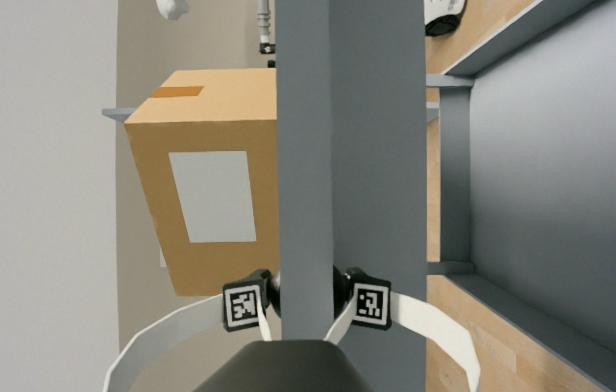

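{"op": "move", "data": {"blocking": false, "r2": {"base":{"translate_m":-0.2},"pace":"slow"}, "cameras": []}}

{"op": "wait", "data": {"seconds": 8, "cameras": []}}

{"op": "move", "data": {"blocking": false, "r2": {"joints":{"gripper_m":0.11}}, "cameras": []}}

{"op": "wait", "data": {"seconds": 4, "cameras": []}}

{"op": "move", "data": {"blocking": false, "r2": {"base":{"strafe_m":-0.07},"pace":"slow"}, "cameras": []}}

{"op": "wait", "data": {"seconds": 4, "cameras": ["r2_head_camera"]}}

Scene clock: 1272.97 s.
move: r2 moving
r1: as last shown
r1.lidar_m: 0.50 0.55 1.46 1.40 3.91 1.73 1.33 1.29 1.40 1.11 1.07 0.74
r1.servo_current: wrist_yaw_rad=52(65) wrist_pitch_rad=46(46) wrist_roll_rad=65(65) gripper_m=59(65)
r1.contact_limits: translate_m 0.5
r1.wrist_depth_mm: - - 254 167 236 229 224 / - - 254 167 237 230 225 / - - 254 167 238 230 225 / - - 255 167 239 232 225 / - - 256 168 239 231 226 / - - 187 168 237 232 226 / - - 254 167 166 229 228
r2.base_odometry: x=-0.241 y=-1.138 heading=-2.136
r2.turned_by_wheels: -0.001
r2.turned_by_imu: +0.000
r2.base_tilt: forward=-0.7 right=+0.1
r2.lidar_m: 0.42 3.16 2.26 2.13 2.19 2.64 2.50 2.61 2.76 2.58 2.68 0.40
r2.base_status: translate_m moving
r2.joint_positions: lift_m=+0.687 arm_m=+0.000 wrist_yaw_rad=+0.000 wrist_pitch_rad=+0.004 wrist_roll_rad=+1.570 gripper_m=-0.019
r2.joint_status: not commanded
r2.measured_speeds: translate_m=-0.048 strafe_m=+0.000 rotate_rad=+0.001 lift_m=+0.000 arm_m=+0.000 wrist_yaw_rad=+0.000 wrist_pitch_rad=+0.000 wrist_roll_rad=+0.000
r2.motor_effort: lift_m=+17(17) arm_m=+4(4) wheel_0=-8(12) wheel_1=-6(8) wheel_2=+9(10)
r2.servo_current: wrist_yaw_rad=39(52) wrist_pitch_rad=46(52) wrist_roll_rad=46(52) gripper_m=98(104)
r2.hand_pose: x=+0.4592 y=-0.0875 z=+0.8641 quat_wxyz=(+0.707, +0.707, +0.001, -0.002) (m; r2's base frame)
r2.wrist_depth_mm: - - - 170 229 1661 - / - - 574 172 229 778 - / - 477 462 172 232 831 - / - - 508 232 234 842 - / - - 559 175 236 - - / - - 188 175 181 - - / - - - - 238 1618 488
pictures: none
No camera images: "cameras" was empty.

Scene clock: 1275.73 s.
earlier move: r2 done
r1.base_odometry: x=-2.501 y=+1.791 heading=+0.316
r1.turned_by_wheels: +0.000
r1.turned_by_imu: +0.000
r1.base_tilt: forward=-1.6 right=+1.3
r1.lidar_m: 0.50 0.56 1.73 1.55 3.94 1.73 1.33 1.29 1.42 1.12 1.09 0.69
r1.base_status: not commanded
r1.joint_positions: lift_m=+0.800 arm_m=+0.100 wrist_yaw_rad=+0.553 wrist_pitch_rad=+0.002 wrist_roll_rad=+0.000 gripper_m=-0.019
r1.joint_status: not commanded
r1.measured_speeds: all 0
r1.motor_effort: lift_m=+24(25) arm_m=-6(6) wheel_0=+8(9) wheel_1=-2(2) wheel_2=+9(9)
r1.servo_current: wrist_yaw_rad=52(65) wrist_pitch_rad=46(52) wrist_roll_rad=39(65) gripper_m=65(72)
r1.contact_limits: translate_m 0.5
r1.hand_pose: x=+0.5624 y=+0.0770 z=+0.9771 quat_wxyz=(+0.962, +0.000, +0.001, +0.273) (m; r1's base frame)
r1.wrist_depth_mm: - - 254 167 236 229 224 / - - 255 167 237 231 224 / - - 254 167 238 230 225 / - - 255 167 238 232 224 / - - 256 168 239 231 226 / - - 187 168 236 232 226 / - - 254 167 165 230 228
r2.base_odometry: x=-0.140 y=-0.979 heading=-2.136
r2.turned_by_wheels: +0.000
r2.turned_by_imu: +0.000
r2.base_tilt: forward=-0.7 right=+0.1
r2.lidar_m: 0.39 3.18 2.25 2.13 2.20 2.44 2.32 2.41 2.75 2.60 2.68 0.43
r2.base_status: done
r2.joint_positions: lift_m=+0.687 arm_m=+0.000 wrist_yaw_rad=+0.000 wrist_pitch_rad=+0.004 wrist_roll_rad=+1.570 gripper_m=-0.019
r2.joint_status: not commanded
r2.measured_speeds: all 0
r2.motor_effort: lift_m=+17(17) arm_m=+4(4) wheel_0=-7(14) wheel_1=-6(9) wheel_2=+4(10)
r2.servo_current: wrist_yaw_rad=52(72) wrist_pitch_rad=46(52) wrist_roll_rad=46(59) gripper_m=91(104)
r2.hand_pose: x=+0.4592 y=-0.0875 z=+0.8641 quat_wxyz=(+0.707, +0.707, +0.001, -0.002) (m; r2's base frame)
r2.wrist_depth_mm: - - - 177 238 1661 - / - - - 176 236 741 - / - - 473 175 235 842 - / - - 496 235 235 820 - / - - 544 174 234 - - / - - 188 173 181 - - / - - - - 232 1618 488
wait: 2.77 of 8 s (r2 has come to rest)
pictures: none
No camera images: "cameras" was empty.

Scene clock: 1276.23 s.
move: r2 moving
r1: as last shown
r1.lidar_m: 0.48 0.57 1.71 1.54 3.97 1.74 1.34 1.28 1.40 1.11 1.07 0.70
r1.servo_current: wrist_yaw_rad=52(72) wrist_pitch_rad=39(46) wrist_roll_rad=59(59) gripper_m=59(72)
r1.contact_limits: translate_m 0.5
r1.wrist_depth_mm: - - 252 167 236 229 224 / - - 255 166 237 229 224 / - - 254 167 239 231 224 / - - 255 167 238 231 226 / - - 256 168 238 231 226 / - - 187 168 237 232 226 / - - 255 167 166 229 228
r2.base_odometry: x=-0.140 y=-0.979 heading=-2.136
r2.turned_by_wheels: +0.000
r2.turned_by_imu: +0.000
r2.base_tilt: forward=-0.7 right=+0.0
r2.lidar_m: 0.39 3.14 2.25 2.12 2.20 2.45 2.32 2.41 2.74 2.59 2.70 0.44
r2.base_status: not commanded
r2.joint_positions: lift_m=+0.687 arm_m=+0.000 wrist_yaw_rad=+0.000 wrist_pitch_rad=+0.004 wrist_roll_rad=+1.570 gripper_m=+0.005
r2.joint_status: gripper_m moving
r2.measured_speeds: all 0
r2.motor_effort: lift_m=+18(18) arm_m=+4(4) wheel_0=-5(7) wheel_1=-5(6) wheel_2=+3(4)
r2.servo_current: wrist_yaw_rad=39(52) wrist_pitch_rad=46(52) wrist_roll_rad=39(59) gripper_m=78(124)
r2.hand_pose: x=+0.4592 y=-0.0875 z=+0.8640 quat_wxyz=(+0.707, +0.707, +0.001, -0.002) (m; r2's base frame)
r2.wrist_depth_mm: - - - 179 240 1661 - / - - - 178 238 820 - / - - 473 177 238 854 - / - - 496 236 237 842 - / - - 539 177 236 831 - / - - 189 175 184 - - / - - - - 236 1618 480
pictures: none
No camera images: "cameras" was empty.

Scene clock: 1277.77 s.
earlier move: r2 done
r1.base_odometry: x=-2.501 y=+1.791 heading=+0.316
r1.turned_by_wheels: +0.000
r1.turned_by_imu: +0.000
r1.base_tilt: forward=-1.6 right=+1.3
r1.lidar_m: 0.49 0.55 1.69 1.57 3.94 1.74 1.34 1.29 1.42 1.11 1.08 0.71
r1.base_status: not commanded
r1.joint_positions: lift_m=+0.800 arm_m=+0.100 wrist_yaw_rad=+0.553 wrist_pitch_rad=+0.002 wrist_roll_rad=+0.000 gripper_m=-0.019
r1.joint_status: not commanded
r1.measured_speeds: all 0
r1.motor_effort: lift_m=+24(25) arm_m=-6(6) wheel_0=+8(9) wheel_1=-1(2) wheel_2=+9(9)
r1.servo_current: wrist_yaw_rad=39(78) wrist_pitch_rad=46(52) wrist_roll_rad=59(85) gripper_m=59(72)
r1.contact_limits: translate_m 0.5
r1.hand_pose: x=+0.5624 y=+0.0770 z=+0.9771 quat_wxyz=(+0.962, +0.000, +0.001, +0.273) (m; r1's base frame)
r1.wrist_depth_mm: - - 252 167 236 229 224 / - - 253 166 237 229 224 / - - 255 167 238 229 225 / - - 257 167 238 232 226 / - - 255 168 238 231 226 / - - 189 168 237 232 225 / - - 255 167 166 229 227
r2.base_odometry: x=-0.140 y=-0.979 heading=-2.136
r2.turned_by_wheels: +0.000
r2.turned_by_imu: +0.000
r2.base_tilt: forward=-0.6 right=+0.1
r2.lidar_m: 0.40 3.15 2.23 2.11 2.17 2.45 2.32 2.40 2.76 2.61 2.68 0.44
r2.base_status: not commanded
r2.joint_positions: lift_m=+0.687 arm_m=+0.000 wrist_yaw_rad=+0.000 wrist_pitch_rad=+0.004 wrist_roll_rad=+1.570 gripper_m=+0.110
r2.joint_status: all done
r2.measured_speeds: all 0
r2.motor_effort: lift_m=+17(18) arm_m=+4(4) wheel_0=-4(7) wheel_1=-4(6) wheel_2=+2(4)
r2.servo_current: wrist_yaw_rad=59(59) wrist_pitch_rad=46(52) wrist_roll_rad=46(59) gripper_m=46(124)
r2.hand_pose: x=+0.4592 y=-0.0875 z=+0.8641 quat_wxyz=(+0.707, +0.707, +0.001, -0.002) (m; r2's base frame)
r2.wrist_depth_mm: - - - 188 249 1661 - / - - - 188 248 768 - / - - 480 187 247 854 - / - - 512 187 247 831 - / - - 549 186 246 842 - / - - 198 186 193 - - / - - - - 245 1661 504
wait: 1.53 of 4 s (r2 has come to rest)
pictures: none
No camera images: "cameras" was empty.

Scene clock: 1278.27 s.
move: r2 moving
r1: as last shown
r1.lidar_m: 0.49 0.57 1.69 1.55 3.94 1.75 1.33 1.28 1.41 1.11 1.08 0.72
r1.motor_effort: lift_m=+24(25) arm_m=-6(6) wheel_0=+8(9) wheel_1=-1(1) wheel_2=+9(9)
r1.servo_current: wrist_yaw_rad=52(52) wrist_pitch_rad=46(46) wrist_roll_rad=46(59) gripper_m=59(65)
r1.contact_limits: translate_m 0.5
r1.wrist_depth_mm: - - 253 167 236 229 224 / - - 254 167 237 229 224 / - - 254 167 238 230 225 / - - 255 167 237 232 225 / - - 256 168 240 232 227 / - - 188 168 236 233 226 / - - 255 167 166 229 227
r2.base_odometry: x=-0.152 y=-0.972 heading=-2.136
r2.turned_by_wheels: +0.000
r2.turned_by_imu: +0.000
r2.base_tilt: forward=-0.7 right=+0.0
r2.lidar_m: 0.40 3.17 2.27 2.14 2.19 2.44 2.31 2.41 2.74 2.58 2.70 0.45
r2.base_status: strafe_m moving
r2.joint_positions: lift_m=+0.687 arm_m=+0.000 wrist_yaw_rad=+0.000 wrist_pitch_rad=+0.004 wrist_roll_rad=+1.570 gripper_m=+0.110
r2.joint_status: not commanded
r2.measured_speeds: translate_m=+0.001 strafe_m=-0.055 rotate_rad=-0.003 lift_m=+0.000 arm_m=+0.000 wrist_yaw_rad=+0.000 wrist_pitch_rad=+0.000 wrist_roll_rad=+0.000
r2.motor_effort: lift_m=+17(17) arm_m=+4(4) wheel_0=+7(11) wheel_1=-7(9) wheel_2=+0(3)
r2.servo_current: wrist_yaw_rad=46(59) wrist_pitch_rad=39(46) wrist_roll_rad=39(52) gripper_m=46(59)
r2.hand_pose: x=+0.4592 y=-0.0875 z=+0.8641 quat_wxyz=(+0.707, +0.707, +0.001, -0.002) (m; r2's base frame)
r2.wrist_depth_mm: - - - 188 250 1661 - / - - - 187 248 768 - / - - 480 188 248 854 - / - - 504 187 246 854 - / - - 544 187 246 854 - / - - 198 186 193 - - / - - - - 246 1661 496
pictures: none
No camera images: "cameras" was empty.

Scene clock: 1279.60 s.
earlier move: r2 done
r1.base_odometry: x=-2.501 y=+1.791 heading=+0.316
r1.turned_by_wheels: +0.000
r1.turned_by_imu: +0.000
r1.base_tilt: forward=-1.6 right=+1.2
r1.lidar_m: 0.48 0.59 1.70 1.57 3.93 1.71 1.34 1.30 1.42 1.10 1.06 0.71
r1.base_status: not commanded
r1.joint_positions: lift_m=+0.800 arm_m=+0.100 wrist_yaw_rad=+0.553 wrist_pitch_rad=+0.002 wrist_roll_rad=+0.000 gripper_m=-0.019
r1.joint_status: not commanded
r1.measured_speeds: all 0
r1.motor_effort: lift_m=+24(25) arm_m=-6(6) wheel_0=+8(9) wheel_1=-1(2) wheel_2=+9(9)
r1.servo_current: wrist_yaw_rad=46(65) wrist_pitch_rad=46(52) wrist_roll_rad=46(59) gripper_m=59(65)
r1.contact_limits: translate_m 0.5
r1.hand_pose: x=+0.5624 y=+0.0770 z=+0.9771 quat_wxyz=(+0.962, +0.000, +0.001, +0.273) (m; r1's base frame)
r1.wrist_depth_mm: - - 255 167 236 229 224 / - - 255 167 237 229 224 / - - 255 167 237 230 224 / - - 255 168 239 232 226 / - - 256 168 238 230 226 / - - 187 168 237 232 226 / - - 255 167 166 229 227
r2.base_odometry: x=-0.199 y=-0.942 heading=-2.136
r2.turned_by_wheels: +0.000
r2.turned_by_imu: +0.000
r2.base_tilt: forward=-0.7 right=+0.1
r2.lidar_m: 0.39 0.41 2.32 2.19 2.28 2.46 2.32 2.40 2.66 2.53 2.63 0.42
r2.base_status: done
r2.joint_positions: lift_m=+0.687 arm_m=+0.000 wrist_yaw_rad=+0.000 wrist_pitch_rad=+0.004 wrist_roll_rad=+1.570 gripper_m=+0.110
r2.joint_status: not commanded
r2.measured_speeds: all 0
r2.motor_effort: lift_m=+17(17) arm_m=+4(4) wheel_0=+5(13) wheel_1=-4(9) wheel_2=+0(3)
r2.servo_current: wrist_yaw_rad=46(59) wrist_pitch_rad=46(46) wrist_roll_rad=52(59) gripper_m=52(59)
r2.hand_pose: x=+0.4592 y=-0.0875 z=+0.8641 quat_wxyz=(+0.707, +0.707, +0.001, -0.002) (m; r2's base frame)
r2.wrist_depth_mm: - - - 190 251 1661 1160 / - - - 190 250 1708 - / - - 603 250 250 866 - / - - 484 248 249 854 - / - - 512 188 249 842 - / - - 198 187 191 - - / - - - - 247 1756 -
wait: 1.33 of 4 s (r2 has come to rest)
pictures: r2_head_camera
Images, in order (width x height): r2_head_camera 420x560.

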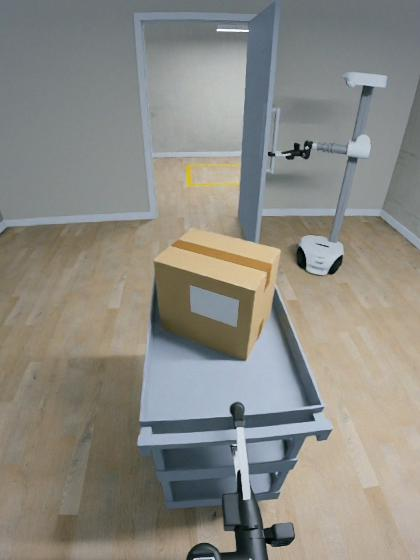

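{"op": "move", "data": {"blocking": false, "r2": {"joints":{"gripper_m":-0.02},"base":{"translate_m":0.01}}, "cameras": []}}

{"op": "wait", "data": {"seconds": 3, "cameras": []}}

{"op": "wait", "data": {"seconds": 1, "cameras": []}}

{"op": "move", "data": {"blocking": false, "r2": {"base":{"translate_m":0.35,"strafe_m":0.035},"pace":"slow"}, "cameras": []}}

{"op": "wait", "data": {"seconds": 8, "cameras": ["r2_head_camera"]}}

Scene clock: 1286.93 s.
move: r2 moving
r1: as last shown
r1.base_tilt: forward=-1.5 right=+1.2
r1.lidar_m: 0.48 0.55 1.69 1.57 3.94 1.73 1.32 1.30 1.41 1.10 1.07 0.72
r1.motor_effort: lift_m=+24(25) arm_m=-6(6) wheel_0=+8(9) wheel_1=-2(2) wheel_2=+9(9)
r1.servo_current: wrist_yaw_rad=46(59) wrist_pitch_rad=39(46) wrist_roll_rad=52(65) gripper_m=59(59)
r1.contact_limits: translate_m 0.5
r1.wrist_depth_mm: - - 254 167 236 229 224 / - - 255 166 238 229 224 / - - 254 167 239 231 224 / - - 255 167 238 230 225 / - - 255 168 239 231 225 / - - 188 168 238 232 226 / - - 254 167 165 229 228
r2.base_odometry: x=-0.205 y=-0.950 heading=-2.136
r2.turned_by_wheels: +0.000
r2.turned_by_imu: +0.001
r2.base_tilt: forward=-0.7 right=+0.1
r2.lidar_m: 0.40 0.42 2.34 2.19 2.26 2.47 2.32 2.39 2.66 2.53 2.65 0.45
r2.base_status: translate_m moving
r2.joint_positions: lift_m=+0.687 arm_m=+0.000 wrist_yaw_rad=+0.000 wrist_pitch_rad=+0.004 wrist_roll_rad=+1.570 gripper_m=+0.094
r2.joint_status: gripper_m moving
r2.measured_speeds: all 0
r2.motor_effort: lift_m=+17(17) arm_m=+3(4) wheel_0=+3(11) wheel_1=+4(7) wheel_2=-3(11)
r2.servo_current: wrist_yaw_rad=52(52) wrist_pitch_rad=39(46) wrist_roll_rad=52(52) gripper_m=91(124)
r2.hand_pose: x=+0.4592 y=-0.0875 z=+0.8641 quat_wxyz=(+0.707, +0.707, +0.001, -0.002) (m; r2's base frame)
r2.wrist_depth_mm: - - - 189 250 1708 1160 / - - - 189 249 1708 - / - - 597 249 249 842 - / - - 484 189 248 842 - / - - 508 189 248 854 - / - - 195 188 196 - - / - - - - 248 - -
pictures: none
No camera images: "cameras" was empty.

Scene clock: 1288.47 s.
earlier move: r2 done
r1.base_odometry: x=-2.501 y=+1.791 heading=+0.316
r1.turned_by_wheels: +0.000
r1.turned_by_imu: +0.000
r1.base_tilt: forward=-1.6 right=+1.3
r1.lidar_m: 0.48 0.58 1.69 1.52 3.93 1.73 1.33 1.28 1.40 1.09 1.07 0.72
r1.base_status: not commanded
r1.joint_positions: lift_m=+0.800 arm_m=+0.100 wrist_yaw_rad=+0.553 wrist_pitch_rad=+0.002 wrist_roll_rad=+0.000 gripper_m=-0.019
r1.joint_status: not commanded
r1.measured_speeds: all 0
r1.motor_effort: lift_m=+24(25) arm_m=-6(6) wheel_0=+8(9) wheel_1=-1(2) wheel_2=+9(9)
r1.servo_current: wrist_yaw_rad=52(78) wrist_pitch_rad=52(52) wrist_roll_rad=46(65) gripper_m=59(65)
r1.contact_limits: translate_m 0.5
r1.hand_pose: x=+0.5624 y=+0.0770 z=+0.9771 quat_wxyz=(+0.962, +0.000, +0.001, +0.273) (m; r1's base frame)
r1.wrist_depth_mm: - - 252 167 237 229 224 / - - 254 166 238 229 224 / - - 254 167 239 229 224 / - - 255 168 238 230 225 / - - 256 168 239 230 225 / - - 187 168 238 231 227 / - - 255 167 165 229 227
r2.base_odometry: x=-0.205 y=-0.950 heading=-2.136
r2.turned_by_wheels: +0.000
r2.turned_by_imu: +0.000
r2.base_tilt: forward=-0.7 right=+0.1
r2.lidar_m: 0.39 0.38 2.33 2.17 2.24 2.46 2.32 2.39 2.66 2.54 2.61 0.45
r2.base_status: done
r2.joint_positions: lift_m=+0.687 arm_m=+0.000 wrist_yaw_rad=+0.000 wrist_pitch_rad=+0.004 wrist_roll_rad=+1.570 gripper_m=-0.019
r2.joint_status: all done
r2.measured_speeds: all 0
r2.motor_effort: lift_m=+17(17) arm_m=+4(4) wheel_0=+2(11) wheel_1=+2(7) wheel_2=-2(11)
r2.servo_current: wrist_yaw_rad=39(59) wrist_pitch_rad=39(46) wrist_roll_rad=39(52) gripper_m=104(241)
r2.hand_pose: x=+0.4592 y=-0.0875 z=+0.8641 quat_wxyz=(+0.707, +0.707, +0.001, -0.002) (m; r2's base frame)
r2.wrist_depth_mm: - - - 180 241 1661 1160 / - - - 180 242 1661 - / - - 580 180 240 854 - / - - 477 179 239 842 - / - - 512 179 239 854 - / - - 186 179 181 - - / - - - - - 1661 -
wait: 1.53 of 3 s (r2 has come to rest)
pictures: none
No camera images: "cameras" was empty.

Scene clock: 1289.47 s.
r1.base_odometry: x=-2.501 y=+1.791 heading=+0.316
r1.turned_by_wheels: +0.000
r1.turned_by_imu: +0.000
r1.base_tilt: forward=-1.6 right=+1.2
r1.lidar_m: 0.51 0.56 1.68 1.56 3.94 1.72 1.33 1.30 1.40 1.12 1.08 0.73
r1.base_status: not commanded
r1.joint_positions: lift_m=+0.800 arm_m=+0.100 wrist_yaw_rad=+0.553 wrist_pitch_rad=+0.002 wrist_roll_rad=+0.000 gripper_m=-0.019
r1.joint_status: not commanded
r1.measured_speeds: all 0
r1.motor_effort: lift_m=+24(25) arm_m=-5(6) wheel_0=+8(9) wheel_1=-1(2) wheel_2=+9(9)
r1.servo_current: wrist_yaw_rad=46(78) wrist_pitch_rad=39(52) wrist_roll_rad=59(65) gripper_m=65(65)
r1.contact_limits: translate_m 0.5
r1.hand_pose: x=+0.5624 y=+0.0770 z=+0.9771 quat_wxyz=(+0.962, +0.000, +0.001, +0.273) (m; r1's base frame)
r1.wrist_depth_mm: - - 253 167 236 229 225 / - - 254 166 237 230 224 / - - 256 167 238 231 225 / - - 255 167 239 231 226 / - - 256 168 239 231 226 / - - 188 168 237 232 227 / - - 256 167 165 230 227
r2.base_odometry: x=-0.205 y=-0.950 heading=-2.136
r2.turned_by_wheels: +0.000
r2.turned_by_imu: +0.000
r2.base_tilt: forward=-0.6 right=+0.1
r2.lidar_m: 0.39 0.41 2.33 2.16 2.25 2.46 2.32 2.38 2.65 2.53 2.60 0.44
r2.base_status: done
r2.joint_positions: lift_m=+0.687 arm_m=+0.000 wrist_yaw_rad=+0.000 wrist_pitch_rad=+0.004 wrist_roll_rad=+1.570 gripper_m=-0.019
r2.joint_status: all done
r2.measured_speeds: all 0
r2.motor_effort: lift_m=+17(17) arm_m=+4(4) wheel_0=+3(11) wheel_1=+2(7) wheel_2=-2(11)
r2.servo_current: wrist_yaw_rad=46(59) wrist_pitch_rad=33(46) wrist_roll_rad=46(52) gripper_m=111(241)
r2.hand_pose: x=+0.4592 y=-0.0875 z=+0.8641 quat_wxyz=(+0.707, +0.707, +0.001, -0.002) (m; r2's base frame)
r2.wrist_depth_mm: - - - 180 240 1661 1160 / - - - 180 240 1661 - / - - 574 180 240 842 - / - - 473 179 238 842 - / - - 508 179 240 831 - / - - 186 179 181 - - / - - - - - 1576 -
wait: 1.00 s; at rest by 0.27 s
pictures: none
No camera images: "cameras" was empty.

Scene clock: 1289.97 s.
move: r2 moving
r1: as last shown
r1.base_tilt: forward=-1.5 right=+1.2
r1.lidar_m: 0.48 0.56 1.69 1.54 3.94 1.77 1.33 1.31 1.42 1.09 1.08 0.69
r1.motor_effort: lift_m=+24(25) arm_m=-6(6) wheel_0=+8(9) wheel_1=-1(2) wheel_2=+9(9)
r1.servo_current: wrist_yaw_rad=65(65) wrist_pitch_rad=39(52) wrist_roll_rad=39(65) gripper_m=59(65)
r1.contact_limits: translate_m 0.5
r1.wrist_depth_mm: - - 254 167 236 230 224 / - - 254 167 237 230 224 / - - 255 167 238 230 225 / - - 255 167 239 230 225 / - - 256 168 239 230 226 / - - 187 168 237 233 226 / - - 253 167 165 229 227
r2.base_odometry: x=-0.210 y=-0.961 heading=-2.136
r2.turned_by_wheels: +0.000
r2.turned_by_imu: +0.000
r2.base_tilt: forward=-0.7 right=+0.1
r2.lidar_m: 0.38 0.40 2.31 2.19 2.24 2.45 2.30 2.42 2.67 2.52 2.63 0.42
r2.base_status: translate_m moving; strafe_m moving
r2.joint_positions: lift_m=+0.687 arm_m=+0.000 wrist_yaw_rad=+0.000 wrist_pitch_rad=+0.004 wrist_roll_rad=+1.570 gripper_m=-0.019
r2.joint_status: not commanded
r2.measured_speeds: translate_m=+0.043 strafe_m=+0.006 rotate_rad=-0.003 lift_m=+0.000 arm_m=+0.000 wrist_yaw_rad=+0.000 wrist_pitch_rad=+0.000 wrist_roll_rad=+0.000
r2.motor_effort: lift_m=+17(17) arm_m=+4(4) wheel_0=+2(6) wheel_1=+8(8) wheel_2=-11(11)
r2.servo_current: wrist_yaw_rad=46(52) wrist_pitch_rad=46(46) wrist_roll_rad=39(46) gripper_m=78(111)
r2.hand_pose: x=+0.4592 y=-0.0875 z=+0.8641 quat_wxyz=(+0.707, +0.707, +0.001, -0.002) (m; r2's base frame)
r2.wrist_depth_mm: - - - 173 234 1576 1160 / - - - 172 234 1537 - / - - 580 172 233 809 - / - 480 462 232 232 831 - / - - 500 171 231 831 - / - - 189 170 180 - - / - - - - 229 1576 -
pictures: none
No camera images: "cameras" was empty.

Scene clock: 1294.27 s.
earlier move: r2 done
r1.base_odometry: x=-2.501 y=+1.791 heading=+0.316
r1.turned_by_wheels: +0.000
r1.turned_by_imu: +0.000
r1.base_tilt: forward=-1.6 right=+1.2
r1.lidar_m: 0.51 0.58 1.29 1.28 3.95 1.72 1.33 1.29 1.39 1.11 1.08 0.72
r1.base_status: not commanded
r1.joint_positions: lift_m=+0.800 arm_m=+0.100 wrist_yaw_rad=+0.553 wrist_pitch_rad=+0.002 wrist_roll_rad=+0.000 gripper_m=-0.019
r1.joint_status: not commanded
r1.measured_speeds: all 0
r1.motor_effort: lift_m=+24(25) arm_m=-5(6) wheel_0=+8(9) wheel_1=-1(2) wheel_2=+9(9)
r1.servo_current: wrist_yaw_rad=72(72) wrist_pitch_rad=46(52) wrist_roll_rad=59(65) gripper_m=59(72)
r1.contact_limits: translate_m 0.5
r1.hand_pose: x=+0.5624 y=+0.0770 z=+0.9771 quat_wxyz=(+0.962, +0.000, +0.001, +0.273) (m; r1's base frame)
r1.wrist_depth_mm: - - 252 167 236 230 224 / - - 254 167 238 231 224 / - - 255 167 239 230 225 / - - 255 167 238 231 225 / - - 256 168 240 231 226 / - - 188 168 237 232 225 / - - 255 166 165 229 227
r2.base_odometry: x=-0.362 y=-1.264 heading=-2.135
r2.turned_by_wheels: +0.000
r2.turned_by_imu: +0.000
r2.base_tilt: forward=-0.7 right=+0.1
r2.lidar_m: 0.41 0.46 2.30 2.18 2.24 2.84 2.66 2.78 2.66 2.54 2.66 0.42
r2.base_status: done
r2.joint_positions: lift_m=+0.687 arm_m=+0.000 wrist_yaw_rad=-0.002 wrist_pitch_rad=+0.005 wrist_roll_rad=+1.570 gripper_m=-0.019
r2.joint_status: not commanded
r2.measured_speeds: all 0
r2.motor_effort: lift_m=+17(18) arm_m=+4(4) wheel_0=+6(11) wheel_1=+7(9) wheel_2=-6(15)
r2.servo_current: wrist_yaw_rad=52(59) wrist_pitch_rad=46(52) wrist_roll_rad=46(65) gripper_m=78(111)
r2.hand_pose: x=+0.4591 y=-0.0880 z=+0.8639 quat_wxyz=(+0.707, +0.707, +0.001, -0.002) (m; r2's base frame)
r2.wrist_depth_mm: - - - 144 201 750 - / - - 525 149 207 - - / - 449 442 153 213 809 - / - - 496 158 221 842 - / - - 569 166 228 - - / - - 187 171 179 - - / - - - - 243 1708 480
wait: 4.30 of 8 s (r2 has come to rest)
pictures: r2_head_camera
Images, in order (width x height): r2_head_camera 420x560.

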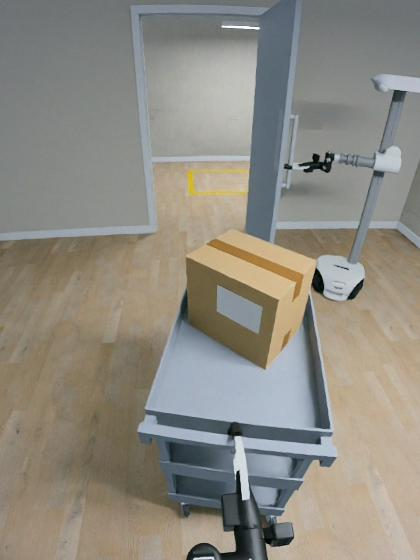

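{"op": "move", "data": {"blocking": false, "r2": {"base":{"translate_m":-0.45},"pace":"slow"}, "cameras": []}}

{"op": "wait", "data": {"seconds": 8, "cameras": ["r2_head_camera"]}}

Scene clock: 1309.03 s.
move: r2 moving
r1: as last shown
r1.base_tilt: forward=-1.5 right=+1.3
r1.lidar_m: 0.49 0.56 1.32 1.28 3.92 1.72 1.34 1.31 1.40 1.13 1.08 0.72
r1.motor_effort: lift_m=+24(25) arm_m=-6(6) wheel_0=+8(9) wheel_1=-2(2) wheel_2=+9(9)
r1.servo_current: wrist_yaw_rad=33(78) wrist_pitch_rad=33(46) wrist_roll_rad=59(59) gripper_m=65(65)
r1.contact_limits: translate_m 0.5
r1.wrist_depth_mm: - - 253 167 237 229 224 / - - 254 166 237 230 224 / - - 255 167 237 230 224 / - - 255 167 237 232 225 / - - 255 167 239 231 226 / - - 188 168 237 232 226 / - - 255 167 165 229 228
r2.base_odometry: x=-0.356 y=-1.254 heading=-2.135
r2.turned_by_wheels: +0.000
r2.turned_by_imu: +0.000
r2.base_tilt: forward=-0.6 right=+0.1
r2.lidar_m: 0.41 0.45 2.32 2.19 2.26 2.82 2.68 2.75 2.70 2.57 2.65 0.42
r2.base_status: translate_m moving
r2.joint_positions: lift_m=+0.687 arm_m=+0.000 wrist_yaw_rad=-0.001 wrist_pitch_rad=+0.005 wrist_roll_rad=+1.570 gripper_m=-0.019
r2.joint_status: not commanded
r2.measured_speeds: translate_m=-0.048 strafe_m=+0.000 rotate_rad=-0.001 lift_m=+0.000 arm_m=+0.000 wrist_yaw_rad=+0.000 wrist_pitch_rad=+0.001 wrist_roll_rad=+0.000
r2.motor_effort: lift_m=+17(18) arm_m=+4(4) wheel_0=-3(6) wheel_1=-5(7) wheel_2=+9(11)
r2.servo_current: wrist_yaw_rad=46(59) wrist_pitch_rad=39(46) wrist_roll_rad=46(59) gripper_m=85(85)
r2.hand_pose: x=+0.4592 y=-0.0877 z=+0.8638 quat_wxyz=(+0.707, +0.707, +0.001, -0.002) (m; r2's base frame)
r2.wrist_depth_mm: - - - 145 202 1464 - / - - 525 150 208 - - / - 445 442 154 214 809 - / - - 488 159 220 842 - / - - 569 167 229 - - / - - 188 171 180 - - / - - - - - 1661 480
pictures: none
No camera images: "cameras" was empty.

Scene clock: 1314.33 s.
earlier move: r2 done
r1.base_odometry: x=-2.501 y=+1.791 heading=+0.316
r1.turned_by_wheels: +0.000
r1.turned_by_imu: +0.000
r1.base_tilt: forward=-1.6 right=+1.2
r1.lidar_m: 0.45 0.55 3.62 1.66 3.94 1.73 1.33 1.28 1.41 1.10 1.08 0.72
r1.base_status: not commanded
r1.joint_positions: lift_m=+0.800 arm_m=+0.100 wrist_yaw_rad=+0.553 wrist_pitch_rad=+0.002 wrist_roll_rad=+0.000 gripper_m=-0.019
r1.joint_status: not commanded
r1.measured_speeds: all 0
r1.motor_effort: lift_m=+25(25) arm_m=-6(6) wheel_0=+8(9) wheel_1=-1(2) wheel_2=+9(9)
r1.servo_current: wrist_yaw_rad=52(78) wrist_pitch_rad=39(52) wrist_roll_rad=65(65) gripper_m=59(65)
r1.contact_limits: translate_m 0.5
r1.hand_pose: x=+0.5624 y=+0.0770 z=+0.9771 quat_wxyz=(+0.962, +0.000, +0.001, +0.273) (m; r1's base frame)
r1.wrist_depth_mm: - - 252 167 237 229 224 / - - 253 167 237 229 224 / - - 255 167 238 231 224 / - - 255 167 238 231 226 / - - 255 168 239 230 225 / - - 188 169 237 232 225 / - - 255 167 165 229 227
r2.base_odometry: x=-0.122 y=-0.884 heading=-2.135
r2.turned_by_wheels: +0.000
r2.turned_by_imu: +0.002
r2.base_tilt: forward=-0.7 right=+0.1
r2.lidar_m: 0.44 0.53 2.26 2.14 2.25 2.35 2.21 2.28 2.71 2.56 2.67 0.39
r2.base_status: done
r2.joint_positions: lift_m=+0.687 arm_m=+0.000 wrist_yaw_rad=+0.001 wrist_pitch_rad=+0.005 wrist_roll_rad=+1.570 gripper_m=-0.019
r2.joint_status: not commanded
r2.measured_speeds: all 0
r2.motor_effort: lift_m=+17(18) arm_m=+4(4) wheel_0=-2(12) wheel_1=-4(8) wheel_2=+8(12)
r2.servo_current: wrist_yaw_rad=39(65) wrist_pitch_rad=46(52) wrist_roll_rad=46(59) gripper_m=85(91)
r2.hand_pose: x=+0.4593 y=-0.0872 z=+0.8638 quat_wxyz=(+0.707, +0.707, +0.002, -0.001) (m; r2's base frame)
r2.wrist_depth_mm: - 442 439 114 169 - - / - 402 404 122 180 - - / - 500 469 130 193 - - / - - 574 140 208 - - / - - - 151 224 1808 - / - - 187 167 180 1576 484 / - - - - - 1661 1182
wait: 5.30 of 8 s (r2 has come to rest)
pictures: r2_head_camera
Images, in order (width x height): r2_head_camera 420x560.

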